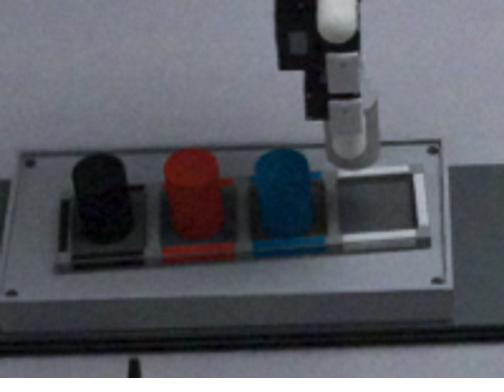

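move(arm1={"joints":{"joint1_rad":-0.12686,"joint2_rad":0.47613,"joint4_rad":1.5804,"joint6_rad":1.08506,"joint7_rad":1.55433},"min_time_s":0.8}, arm2={"joints":{"joint1_rad":-0.23684,"joint2_rad":0.5063,"joint4_rad":1.47957,"joint6_rad":1.15572,"joint7_rad":1.39056},"min_time_s":0.8}, arm3={"joints":{"joint1_rad":-0.10556,"joint2_rad":0.54949,"joint4_rad":1.33038,"joint6_rad":1.26172,"joint7_rad":1.34073},"min_time_s":0.8}, arm4={"joints":{"joint1_rad":-0.05804,"joint2_rad":0.56108,"joint4_rad":1.6392,"joint6_rad":0.94131,"joint7_rad":1.38116},"min_time_s":0.8}, cameras=[])

move(arm1={"joints":{"joint2_rad":0.54663,"joint4_rad":1.66423,"joint6_rad":0.93073},"min_time_s":1.3}, arm2={"joints":{"joint2_rad":0.56041,"joint4_rad":1.55999,"joint6_rad":1.02119},"min_time_s":1.3}, arm3={"joints":{"joint2_rad":0.59457,"joint4_rad":1.42299,"joint6_rad":1.12403},"min_time_s":1.3}, arm4={"joints":{"joint2_rad":0.64753,"joint4_rad":1.70014,"joint6_rad":0.79392},"min_time_s":1.3}, cameras=["cam_station_1", "cam_station_2", "cam_station_3", "cam_station_4"])

zoom_image(camera="cam_station_1", region=[190, 185, 350, 305])

zoom_image(camera="cam_station_2", region=[200, 240, 400, 390])

zoom_image(camera="cam_station_3", region=[400, 220, 600, 370])

zoom_image(camera="cam_station_4", region=[130, 220, 330, 370])

Scene clock: 278.73 s.
Joint torques (N m): arm1=[-1.63 -17.97 1.04 -6.84 -0.07 -0.21 0.37] | arm2=[-0.35 -18.7 1.28 -8.04 0.08 0.06 0.24] | arm3=[0.52 -18.31 0.8 -7.96 -0.47 0.49 0.23] | arm4=[-2.6 -19.82 0.47 -8.84 0.12 -0.5 0]
Flange force (N): arm1=[-5.8 -2.5 0.8] | arm2=[-1.7 0.3 2.1] | arm3=[0.8 1.9 1.5] | arm4=[0.5 -5.8 4.7]
move: arm1 done; arm2 done; arm3 done; arm4 done
Joint velocities: within noise
arm1.joint_positions: joint1_rad=-0.127 joint2_rad=+0.476 joint3_rad=+0.000 joint4_rad=+1.580 joint5_rad=+0.000 joint6_rad=+1.085 joint7_rad=+1.554 hand_index_mcp=+0.753 hand_index_abd=+0.065 hand_index_pip=+0.577 hand_index_dip=+0.696 hand_middle_mcp=+0.753 hand_middle_abd=-0.040 hand_middle_pip=+0.577 hand_middle_dip=+0.696 hand_ring_mcp=-0.052 hand_ring_abd=+0.000 hand_ring_pip=-0.293 hand_ring_dip=-0.171 hand_thumb_cmc=+0.714 hand_thumb_axl=+0.677 hand_thumb_mcp=+0.223 hand_thumb_ipl=+0.168 hand_current_limit=+0.400 hand_speed=-0.600
arm1.joint_status: all done
arm1.hand_state: goal,blocked,goal,goal,goal,blocked,goal,goal,goal,goal,goal,goal,goal,goal,goal,goal
arm1.index_mcp_current_ma: 0
arm1.index_abd_current_ma: 385
arm1.index_pip_current_ma: 0
arm1.index_dip_current_ma: 0
arm1.middle_mcp_current_ma: 0
arm1.middle_abd_current_ma: -319
arm1.middle_pip_current_ma: 0
arm1.middle_dip_current_ma: 0
arm1.ring_mcp_current_ma: 13
arm1.ring_abd_current_ma: 0
arm1.ring_pip_current_ma: 3
arm1.ring_dip_current_ma: 1
arm1.thumb_cmc_current_ma: 0
arm1.thumb_axl_current_ma: 0
arm1.thumb_mcp_current_ma: -1
arm1.thumb_ipl_current_ma: 0
arm1.hand_goal_index_mcp: 0.754
arm1.hand_goal_index_abd: -0.100
arm1.hand_goal_index_pip: 0.576
arm1.hand_goal_index_dip: 0.696
arm1.hand_goal_middle_mcp: 0.754
arm1.hand_goal_middle_abd: 0.100
arm1.hand_goal_middle_pip: 0.576
arm1.hand_goal_middle_dip: 0.696
arm1.hand_goal_ring_mcp: -0.068
arm1.hand_goal_ring_abd: 0.000
arm1.hand_goal_ring_pip: -0.300
arm1.hand_goal_ring_dip: -0.174
arm1.hand_goal_thumb_cmc: 0.714
arm1.hand_goal_thumb_axl: 0.678
arm1.hand_goal_thumb_mcp: 0.226
arm1.hand_goal_thumb_ipl: 0.168
arm1.hand: x=-1.0684 y=+0.0137 z=+1.0048 quat_wxyz=(+0.000, -0.707, +0.707, +0.000) (m; scene frame)
arm2.joint_positions: joint1_rad=-0.237 joint2_rad=+0.506 joint3_rad=+0.000 joint4_rad=+1.480 joint5_rad=+0.000 joint6_rad=+1.156 joint7_rad=+1.391 hand_index_mcp=+0.750 hand_index_abd=+0.047 hand_index_pip=+0.573 hand_index_dip=+0.693 hand_middle_mcp=+0.754 hand_middle_abd=-0.048 hand_middle_pip=+0.577 hand_middle_dip=+0.696 hand_ring_mcp=-0.052 hand_ring_abd=+0.000 hand_ring_pip=-0.294 hand_ring_dip=-0.171 hand_thumb_cmc=+0.714 hand_thumb_axl=+0.677 hand_thumb_mcp=+0.223 hand_thumb_ipl=+0.168 hand_current_limit=+0.400 hand_speed=-0.600
arm2.joint_status: all done
arm2.hand_state: goal,blocked,goal,goal,goal,blocked,goal,goal,goal,goal,goal,goal,goal,goal,goal,goal
arm2.index_mcp_current_ma: 0
arm2.index_abd_current_ma: 385
arm2.index_pip_current_ma: 0
arm2.index_dip_current_ma: 0
arm2.middle_mcp_current_ma: 0
arm2.middle_abd_current_ma: -385
arm2.middle_pip_current_ma: 0
arm2.middle_dip_current_ma: 0
arm2.ring_mcp_current_ma: 5
arm2.ring_abd_current_ma: 0
arm2.ring_pip_current_ma: 1
arm2.ring_dip_current_ma: 0
arm2.thumb_cmc_current_ma: 0
arm2.thumb_axl_current_ma: 0
arm2.thumb_mcp_current_ma: 0
arm2.thumb_ipl_current_ma: 0
arm2.hand_goal_index_mcp: 0.754
arm2.hand_goal_index_abd: -0.150
arm2.hand_goal_index_pip: 0.576
arm2.hand_goal_index_dip: 0.696
arm2.hand_goal_middle_mcp: 0.754
arm2.hand_goal_middle_abd: 0.150
arm2.hand_goal_middle_pip: 0.576
arm2.hand_goal_middle_dip: 0.696
arm2.hand_goal_ring_mcp: -0.068
arm2.hand_goal_ring_abd: 0.000
arm2.hand_goal_ring_pip: -0.300
arm2.hand_goal_ring_dip: -0.174
arm2.hand_goal_thumb_cmc: 0.714
arm2.hand_goal_thumb_axl: 0.678
arm2.hand_goal_thumb_mcp: 0.226
arm2.hand_goal_thumb_ipl: 0.168
arm2.hand: x=-0.1510 y=+0.0091 z=+1.0040 quat_wxyz=(-0.001, +0.707, +0.707, +0.001) (m; scene frame)
arm3.joint_positions: joint1_rad=-0.106 joint2_rad=+0.549 joint3_rad=+0.000 joint4_rad=+1.330 joint5_rad=+0.000 joint6_rad=+1.262 joint7_rad=+1.341 hand_index_mcp=+0.753 hand_index_abd=+0.054 hand_index_pip=+0.577 hand_index_dip=+0.696 hand_middle_mcp=+0.753 hand_middle_abd=-0.050 hand_middle_pip=+0.577 hand_middle_dip=+0.696 hand_ring_mcp=-0.051 hand_ring_abd=+0.000 hand_ring_pip=-0.294 hand_ring_dip=-0.171 hand_thumb_cmc=+0.714 hand_thumb_axl=+0.677 hand_thumb_mcp=+0.223 hand_thumb_ipl=+0.168 hand_current_limit=+0.400 hand_speed=-0.600
arm3.joint_status: all done
arm3.hand_state: goal,blocked,goal,goal,goal,blocked,goal,goal,goal,goal,goal,goal,goal,goal,goal,goal
arm3.index_mcp_current_ma: -4
arm3.index_abd_current_ma: 385
arm3.index_pip_current_ma: 3
arm3.index_dip_current_ma: 0
arm3.middle_mcp_current_ma: -4
arm3.middle_abd_current_ma: -385
arm3.middle_pip_current_ma: 3
arm3.middle_dip_current_ma: 0
arm3.ring_mcp_current_ma: 88
arm3.ring_abd_current_ma: 0
arm3.ring_pip_current_ma: 29
arm3.ring_dip_current_ma: 13
arm3.thumb_cmc_current_ma: 1
arm3.thumb_axl_current_ma: -4
arm3.thumb_mcp_current_ma: -16
arm3.thumb_ipl_current_ma: -2
arm3.hand_goal_index_mcp: 0.754
arm3.hand_goal_index_abd: -0.050
arm3.hand_goal_index_pip: 0.576
arm3.hand_goal_index_dip: 0.696
arm3.hand_goal_middle_mcp: 0.754
arm3.hand_goal_middle_abd: 0.050
arm3.hand_goal_middle_pip: 0.576
arm3.hand_goal_middle_dip: 0.696
arm3.hand_goal_ring_mcp: -0.068
arm3.hand_goal_ring_abd: 0.000
arm3.hand_goal_ring_pip: -0.300
arm3.hand_goal_ring_dip: -0.174
arm3.hand_goal_thumb_cmc: 0.714
arm3.hand_goal_thumb_axl: 0.678
arm3.hand_goal_thumb_mcp: 0.226
arm3.hand_goal_thumb_ipl: 0.168
arm3.hand: x=+0.4433 y=-0.0050 z=+1.0052 quat_wxyz=(-0.005, -0.707, +0.707, +0.004) (m; scene frame)
arm4.joint_positions: joint1_rad=-0.058 joint2_rad=+0.561 joint3_rad=+0.000 joint4_rad=+1.639 joint5_rad=+0.000 joint6_rad=+0.941 joint7_rad=+1.381 hand_index_mcp=+0.753 hand_index_abd=+0.059 hand_index_pip=+0.577 hand_index_dip=+0.696 hand_middle_mcp=+0.753 hand_middle_abd=-0.049 hand_middle_pip=+0.577 hand_middle_dip=+0.696 hand_ring_mcp=-0.052 hand_ring_abd=+0.000 hand_ring_pip=-0.293 hand_ring_dip=-0.171 hand_thumb_cmc=+0.714 hand_thumb_axl=+0.677 hand_thumb_mcp=+0.224 hand_thumb_ipl=+0.168 hand_current_limit=+0.400 hand_speed=-0.600
arm4.joint_status: all done
arm4.hand_state: goal,blocked,goal,goal,goal,blocked,goal,goal,goal,goal,goal,goal,goal,goal,goal,goal
arm4.index_mcp_current_ma: -4
arm4.index_abd_current_ma: 385
arm4.index_pip_current_ma: 3
arm4.index_dip_current_ma: 0
arm4.middle_mcp_current_ma: -4
arm4.middle_abd_current_ma: -385
arm4.middle_pip_current_ma: 3
arm4.middle_dip_current_ma: 0
arm4.ring_mcp_current_ma: 80
arm4.ring_abd_current_ma: 0
arm4.ring_pip_current_ma: 34
arm4.ring_dip_current_ma: 12
arm4.thumb_cmc_current_ma: 1
arm4.thumb_axl_current_ma: -4
arm4.thumb_mcp_current_ma: -15
arm4.thumb_ipl_current_ma: -2
arm4.hand_goal_index_mcp: 0.754
arm4.hand_goal_index_abd: -0.050
arm4.hand_goal_index_pip: 0.576
arm4.hand_goal_index_dip: 0.696
arm4.hand_goal_middle_mcp: 0.754
arm4.hand_goal_middle_abd: 0.050
arm4.hand_goal_middle_pip: 0.576
arm4.hand_goal_middle_dip: 0.696
arm4.hand_goal_ring_mcp: -0.068
arm4.hand_goal_ring_abd: 0.000
arm4.hand_goal_ring_pip: -0.300
arm4.hand_goal_ring_dip: -0.174
arm4.hand_goal_thumb_cmc: 0.714
arm4.hand_goal_thumb_axl: 0.678
arm4.hand_goal_thumb_mcp: 0.226
arm4.hand_goal_thumb_ipl: 0.168
arm4.hand: x=+1.3733 y=+0.0060 z=+1.0038 quat_wxyz=(-0.003, +0.707, +0.707, -0.004) (m; scene frame)
pictures: none
No camera images: "cameras" was empty.

Scene clock: 280.33 s.
Joint torques (N m): arm1=[-1.53 -18.42 1.04 -6.03 -0.09 -0.24 0.37] | arm2=[-0.27 -19.01 1.32 -7.47 0.09 0.05 0.28] | arm3=[0.46 -18.66 0.76 -7.56 -0.46 0.45 0.22] | arm4=[-2.92 -16.36 0.01 -5.13 -0.07 0.33 0.07]
Flange force (N): arm1=[-5.9 -2.5 1.2] | arm2=[-1.5 0.4 2.1] | arm3=[0.7 1.7 1.5] | arm4=[-1.2 -6.3 -2.6]
move: arm1 done; arm2 done; arm3 done; arm4 done
Joint velocities: within noise
arm1.joint_positions: joint1_rad=-0.127 joint2_rad=+0.547 joint3_rad=+0.000 joint4_rad=+1.664 joint5_rad=+0.000 joint6_rad=+0.931 joint7_rad=+1.554 hand_index_mcp=+0.753 hand_index_abd=+0.065 hand_index_pip=+0.577 hand_index_dip=+0.696 hand_middle_mcp=+0.753 hand_middle_abd=-0.040 hand_middle_pip=+0.577 hand_middle_dip=+0.696 hand_ring_mcp=-0.052 hand_ring_abd=+0.000 hand_ring_pip=-0.293 hand_ring_dip=-0.171 hand_thumb_cmc=+0.714 hand_thumb_axl=+0.677 hand_thumb_mcp=+0.223 hand_thumb_ipl=+0.168 hand_current_limit=+0.400 hand_speed=-0.600
arm1.joint_status: all done
arm1.hand_state: goal,blocked,goal,goal,goal,blocked,goal,goal,goal,goal,goal,goal,goal,goal,goal,goal
arm1.index_mcp_current_ma: 0
arm1.index_abd_current_ma: 385
arm1.index_pip_current_ma: 0
arm1.index_dip_current_ma: 0
arm1.middle_mcp_current_ma: 0
arm1.middle_abd_current_ma: -319
arm1.middle_pip_current_ma: 0
arm1.middle_dip_current_ma: 0
arm1.ring_mcp_current_ma: 13
arm1.ring_abd_current_ma: 0
arm1.ring_pip_current_ma: 3
arm1.ring_dip_current_ma: 1
arm1.thumb_cmc_current_ma: 0
arm1.thumb_axl_current_ma: 0
arm1.thumb_mcp_current_ma: -1
arm1.thumb_ipl_current_ma: 0
arm1.hand_goal_index_mcp: 0.754
arm1.hand_goal_index_abd: -0.100
arm1.hand_goal_index_pip: 0.576
arm1.hand_goal_index_dip: 0.696
arm1.hand_goal_middle_mcp: 0.754
arm1.hand_goal_middle_abd: 0.100
arm1.hand_goal_middle_pip: 0.576
arm1.hand_goal_middle_dip: 0.696
arm1.hand_goal_ring_mcp: -0.068
arm1.hand_goal_ring_abd: 0.000
arm1.hand_goal_ring_pip: -0.300
arm1.hand_goal_ring_dip: -0.174
arm1.hand_goal_thumb_cmc: 0.714
arm1.hand_goal_thumb_axl: 0.678
arm1.hand_goal_thumb_mcp: 0.226
arm1.hand_goal_thumb_ipl: 0.168
arm1.hand: x=-1.0684 y=+0.0137 z=+0.9493 quat_wxyz=(+0.000, -0.707, +0.707, +0.000) (m; scene frame)
arm2.joint_positions: joint1_rad=-0.237 joint2_rad=+0.560 joint3_rad=+0.000 joint4_rad=+1.560 joint5_rad=+0.000 joint6_rad=+1.021 joint7_rad=+1.391 hand_index_mcp=+0.750 hand_index_abd=+0.047 hand_index_pip=+0.573 hand_index_dip=+0.693 hand_middle_mcp=+0.754 hand_middle_abd=-0.048 hand_middle_pip=+0.577 hand_middle_dip=+0.696 hand_ring_mcp=-0.052 hand_ring_abd=+0.000 hand_ring_pip=-0.294 hand_ring_dip=-0.171 hand_thumb_cmc=+0.714 hand_thumb_axl=+0.677 hand_thumb_mcp=+0.223 hand_thumb_ipl=+0.168 hand_current_limit=+0.400 hand_speed=-0.600
arm2.joint_status: all done
arm2.hand_state: goal,blocked,goal,goal,goal,blocked,goal,goal,goal,goal,goal,goal,goal,goal,goal,goal
arm2.index_mcp_current_ma: 0
arm2.index_abd_current_ma: 385
arm2.index_pip_current_ma: 0
arm2.index_dip_current_ma: 0
arm2.middle_mcp_current_ma: 0
arm2.middle_abd_current_ma: -385
arm2.middle_pip_current_ma: 0
arm2.middle_dip_current_ma: 0
arm2.ring_mcp_current_ma: 5
arm2.ring_abd_current_ma: 0
arm2.ring_pip_current_ma: 1
arm2.ring_dip_current_ma: 0
arm2.thumb_cmc_current_ma: 0
arm2.thumb_axl_current_ma: 0
arm2.thumb_mcp_current_ma: 0
arm2.thumb_ipl_current_ma: 0
arm2.hand_goal_index_mcp: 0.754
arm2.hand_goal_index_abd: -0.150
arm2.hand_goal_index_pip: 0.576
arm2.hand_goal_index_dip: 0.696
arm2.hand_goal_middle_mcp: 0.754
arm2.hand_goal_middle_abd: 0.150
arm2.hand_goal_middle_pip: 0.576
arm2.hand_goal_middle_dip: 0.696
arm2.hand_goal_ring_mcp: -0.068
arm2.hand_goal_ring_abd: 0.000
arm2.hand_goal_ring_pip: -0.300
arm2.hand_goal_ring_dip: -0.174
arm2.hand_goal_thumb_cmc: 0.714
arm2.hand_goal_thumb_axl: 0.678
arm2.hand_goal_thumb_mcp: 0.226
arm2.hand_goal_thumb_ipl: 0.168
arm2.hand: x=-0.1510 y=+0.0092 z=+0.9550 quat_wxyz=(-0.001, +0.707, +0.707, +0.001) (m; scene frame)
arm3.joint_positions: joint1_rad=-0.106 joint2_rad=+0.595 joint3_rad=+0.000 joint4_rad=+1.423 joint5_rad=+0.000 joint6_rad=+1.124 joint7_rad=+1.341 hand_index_mcp=+0.753 hand_index_abd=+0.054 hand_index_pip=+0.577 hand_index_dip=+0.696 hand_middle_mcp=+0.753 hand_middle_abd=-0.050 hand_middle_pip=+0.577 hand_middle_dip=+0.696 hand_ring_mcp=-0.051 hand_ring_abd=+0.000 hand_ring_pip=-0.294 hand_ring_dip=-0.171 hand_thumb_cmc=+0.714 hand_thumb_axl=+0.677 hand_thumb_mcp=+0.223 hand_thumb_ipl=+0.168 hand_current_limit=+0.400 hand_speed=-0.600
arm3.joint_status: all done
arm3.hand_state: goal,blocked,goal,goal,goal,blocked,goal,goal,goal,goal,goal,goal,goal,goal,goal,goal
arm3.index_mcp_current_ma: -4
arm3.index_abd_current_ma: 385
arm3.index_pip_current_ma: 3
arm3.index_dip_current_ma: 0
arm3.middle_mcp_current_ma: -4
arm3.middle_abd_current_ma: -385
arm3.middle_pip_current_ma: 3
arm3.middle_dip_current_ma: 0
arm3.ring_mcp_current_ma: 88
arm3.ring_abd_current_ma: 0
arm3.ring_pip_current_ma: 29
arm3.ring_dip_current_ma: 13
arm3.thumb_cmc_current_ma: 1
arm3.thumb_axl_current_ma: -4
arm3.thumb_mcp_current_ma: -16
arm3.thumb_ipl_current_ma: -2
arm3.hand_goal_index_mcp: 0.754
arm3.hand_goal_index_abd: -0.050
arm3.hand_goal_index_pip: 0.576
arm3.hand_goal_index_dip: 0.696
arm3.hand_goal_middle_mcp: 0.754
arm3.hand_goal_middle_abd: 0.050
arm3.hand_goal_middle_pip: 0.576
arm3.hand_goal_middle_dip: 0.696
arm3.hand_goal_ring_mcp: -0.068
arm3.hand_goal_ring_abd: 0.000
arm3.hand_goal_ring_pip: -0.300
arm3.hand_goal_ring_dip: -0.174
arm3.hand_goal_thumb_cmc: 0.714
arm3.hand_goal_thumb_axl: 0.678
arm3.hand_goal_thumb_mcp: 0.226
arm3.hand_goal_thumb_ipl: 0.168
arm3.hand: x=+0.4426 y=-0.0051 z=+0.9547 quat_wxyz=(-0.005, -0.707, +0.707, +0.004) (m; scene frame)
arm4.joint_positions: joint1_rad=-0.058 joint2_rad=+0.648 joint3_rad=+0.000 joint4_rad=+1.700 joint5_rad=+0.000 joint6_rad=+0.794 joint7_rad=+1.381 hand_index_mcp=+0.754 hand_index_abd=+0.059 hand_index_pip=+0.577 hand_index_dip=+0.696 hand_middle_mcp=+0.754 hand_middle_abd=-0.049 hand_middle_pip=+0.577 hand_middle_dip=+0.696 hand_ring_mcp=-0.052 hand_ring_abd=+0.000 hand_ring_pip=-0.293 hand_ring_dip=-0.171 hand_thumb_cmc=+0.714 hand_thumb_axl=+0.677 hand_thumb_mcp=+0.223 hand_thumb_ipl=+0.168 hand_current_limit=+0.400 hand_speed=-0.600
arm4.joint_status: all done
arm4.hand_state: goal,blocked,goal,goal,goal,blocked,goal,goal,goal,goal,goal,goal,goal,goal,goal,goal
arm4.index_mcp_current_ma: 1
arm4.index_abd_current_ma: 385
arm4.index_pip_current_ma: 3
arm4.index_dip_current_ma: 0
arm4.middle_mcp_current_ma: 1
arm4.middle_abd_current_ma: -385
arm4.middle_pip_current_ma: 3
arm4.middle_dip_current_ma: 0
arm4.ring_mcp_current_ma: 80
arm4.ring_abd_current_ma: 0
arm4.ring_pip_current_ma: 34
arm4.ring_dip_current_ma: 12
arm4.thumb_cmc_current_ma: 1
arm4.thumb_axl_current_ma: -4
arm4.thumb_mcp_current_ma: -15
arm4.thumb_ipl_current_ma: -2
arm4.hand_goal_index_mcp: 0.754
arm4.hand_goal_index_abd: -0.050
arm4.hand_goal_index_pip: 0.576
arm4.hand_goal_index_dip: 0.696
arm4.hand_goal_middle_mcp: 0.754
arm4.hand_goal_middle_abd: 0.050
arm4.hand_goal_middle_pip: 0.576
arm4.hand_goal_middle_dip: 0.696
arm4.hand_goal_ring_mcp: -0.068
arm4.hand_goal_ring_abd: 0.000
arm4.hand_goal_ring_pip: -0.300
arm4.hand_goal_ring_dip: -0.174
arm4.hand_goal_thumb_cmc: 0.714
arm4.hand_goal_thumb_axl: 0.678
arm4.hand_goal_thumb_mcp: 0.226
arm4.hand_goal_thumb_ipl: 0.168
arm4.hand: x=+1.3728 y=+0.0059 z=+0.9478 quat_wxyz=(-0.003, +0.707, +0.707, -0.004) (m; scene frame)
pictures: cam_station_1, cam_station_2, cam_station_3, cam_station_4

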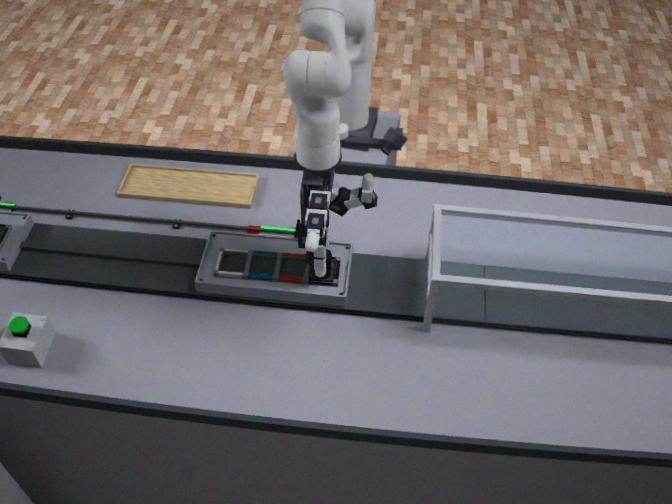

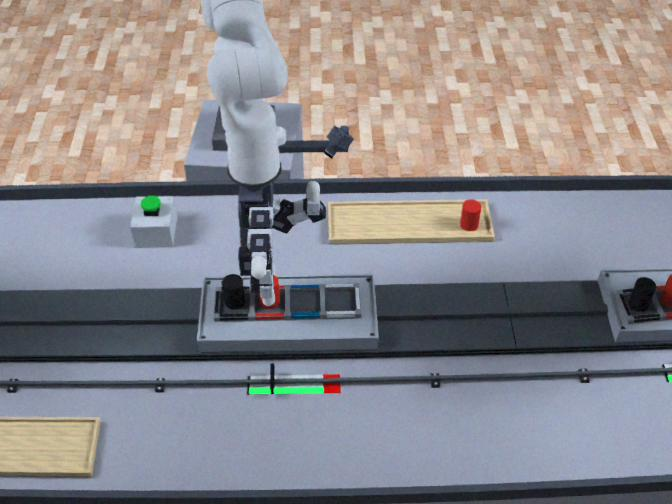

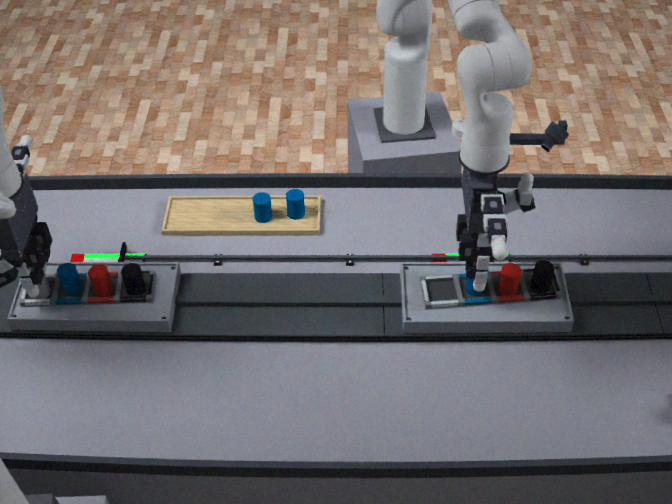

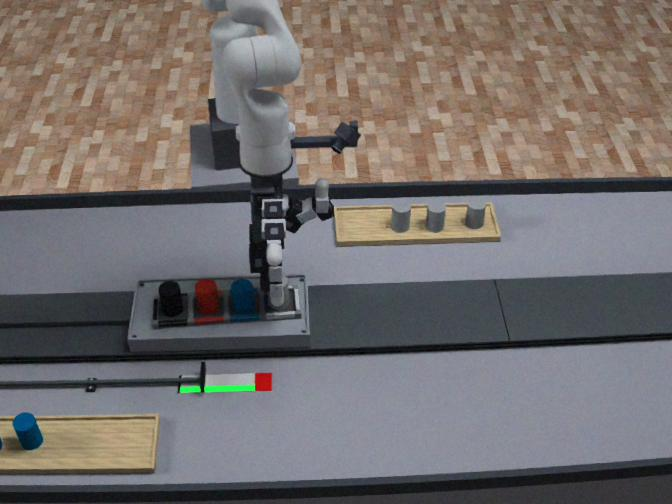

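Scaled by 3.150.

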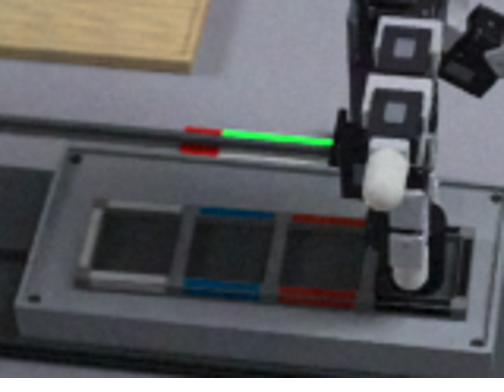

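Scaled by 2.520.

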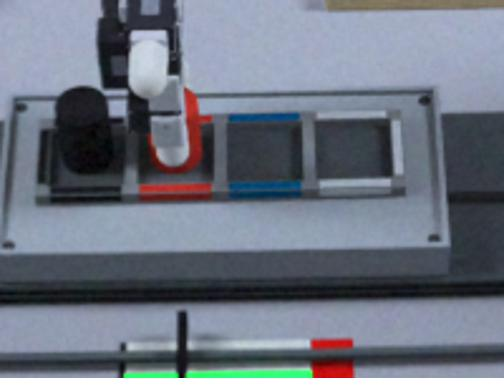

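Scaled by 2.520.

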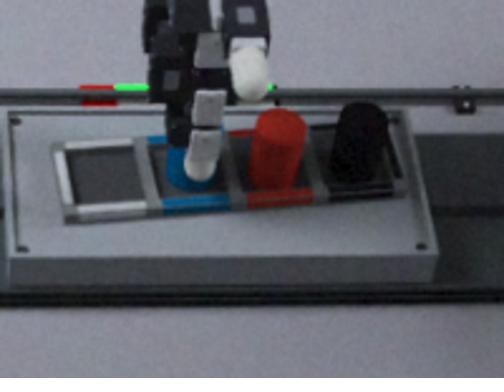

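Scaled by 2.520.

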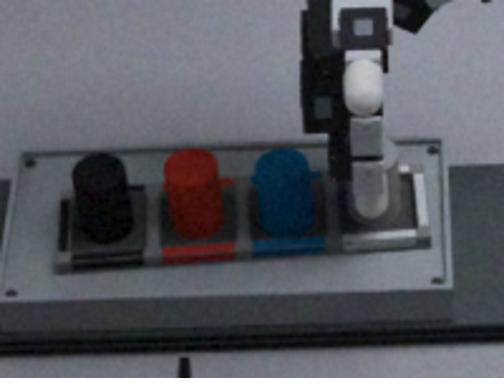

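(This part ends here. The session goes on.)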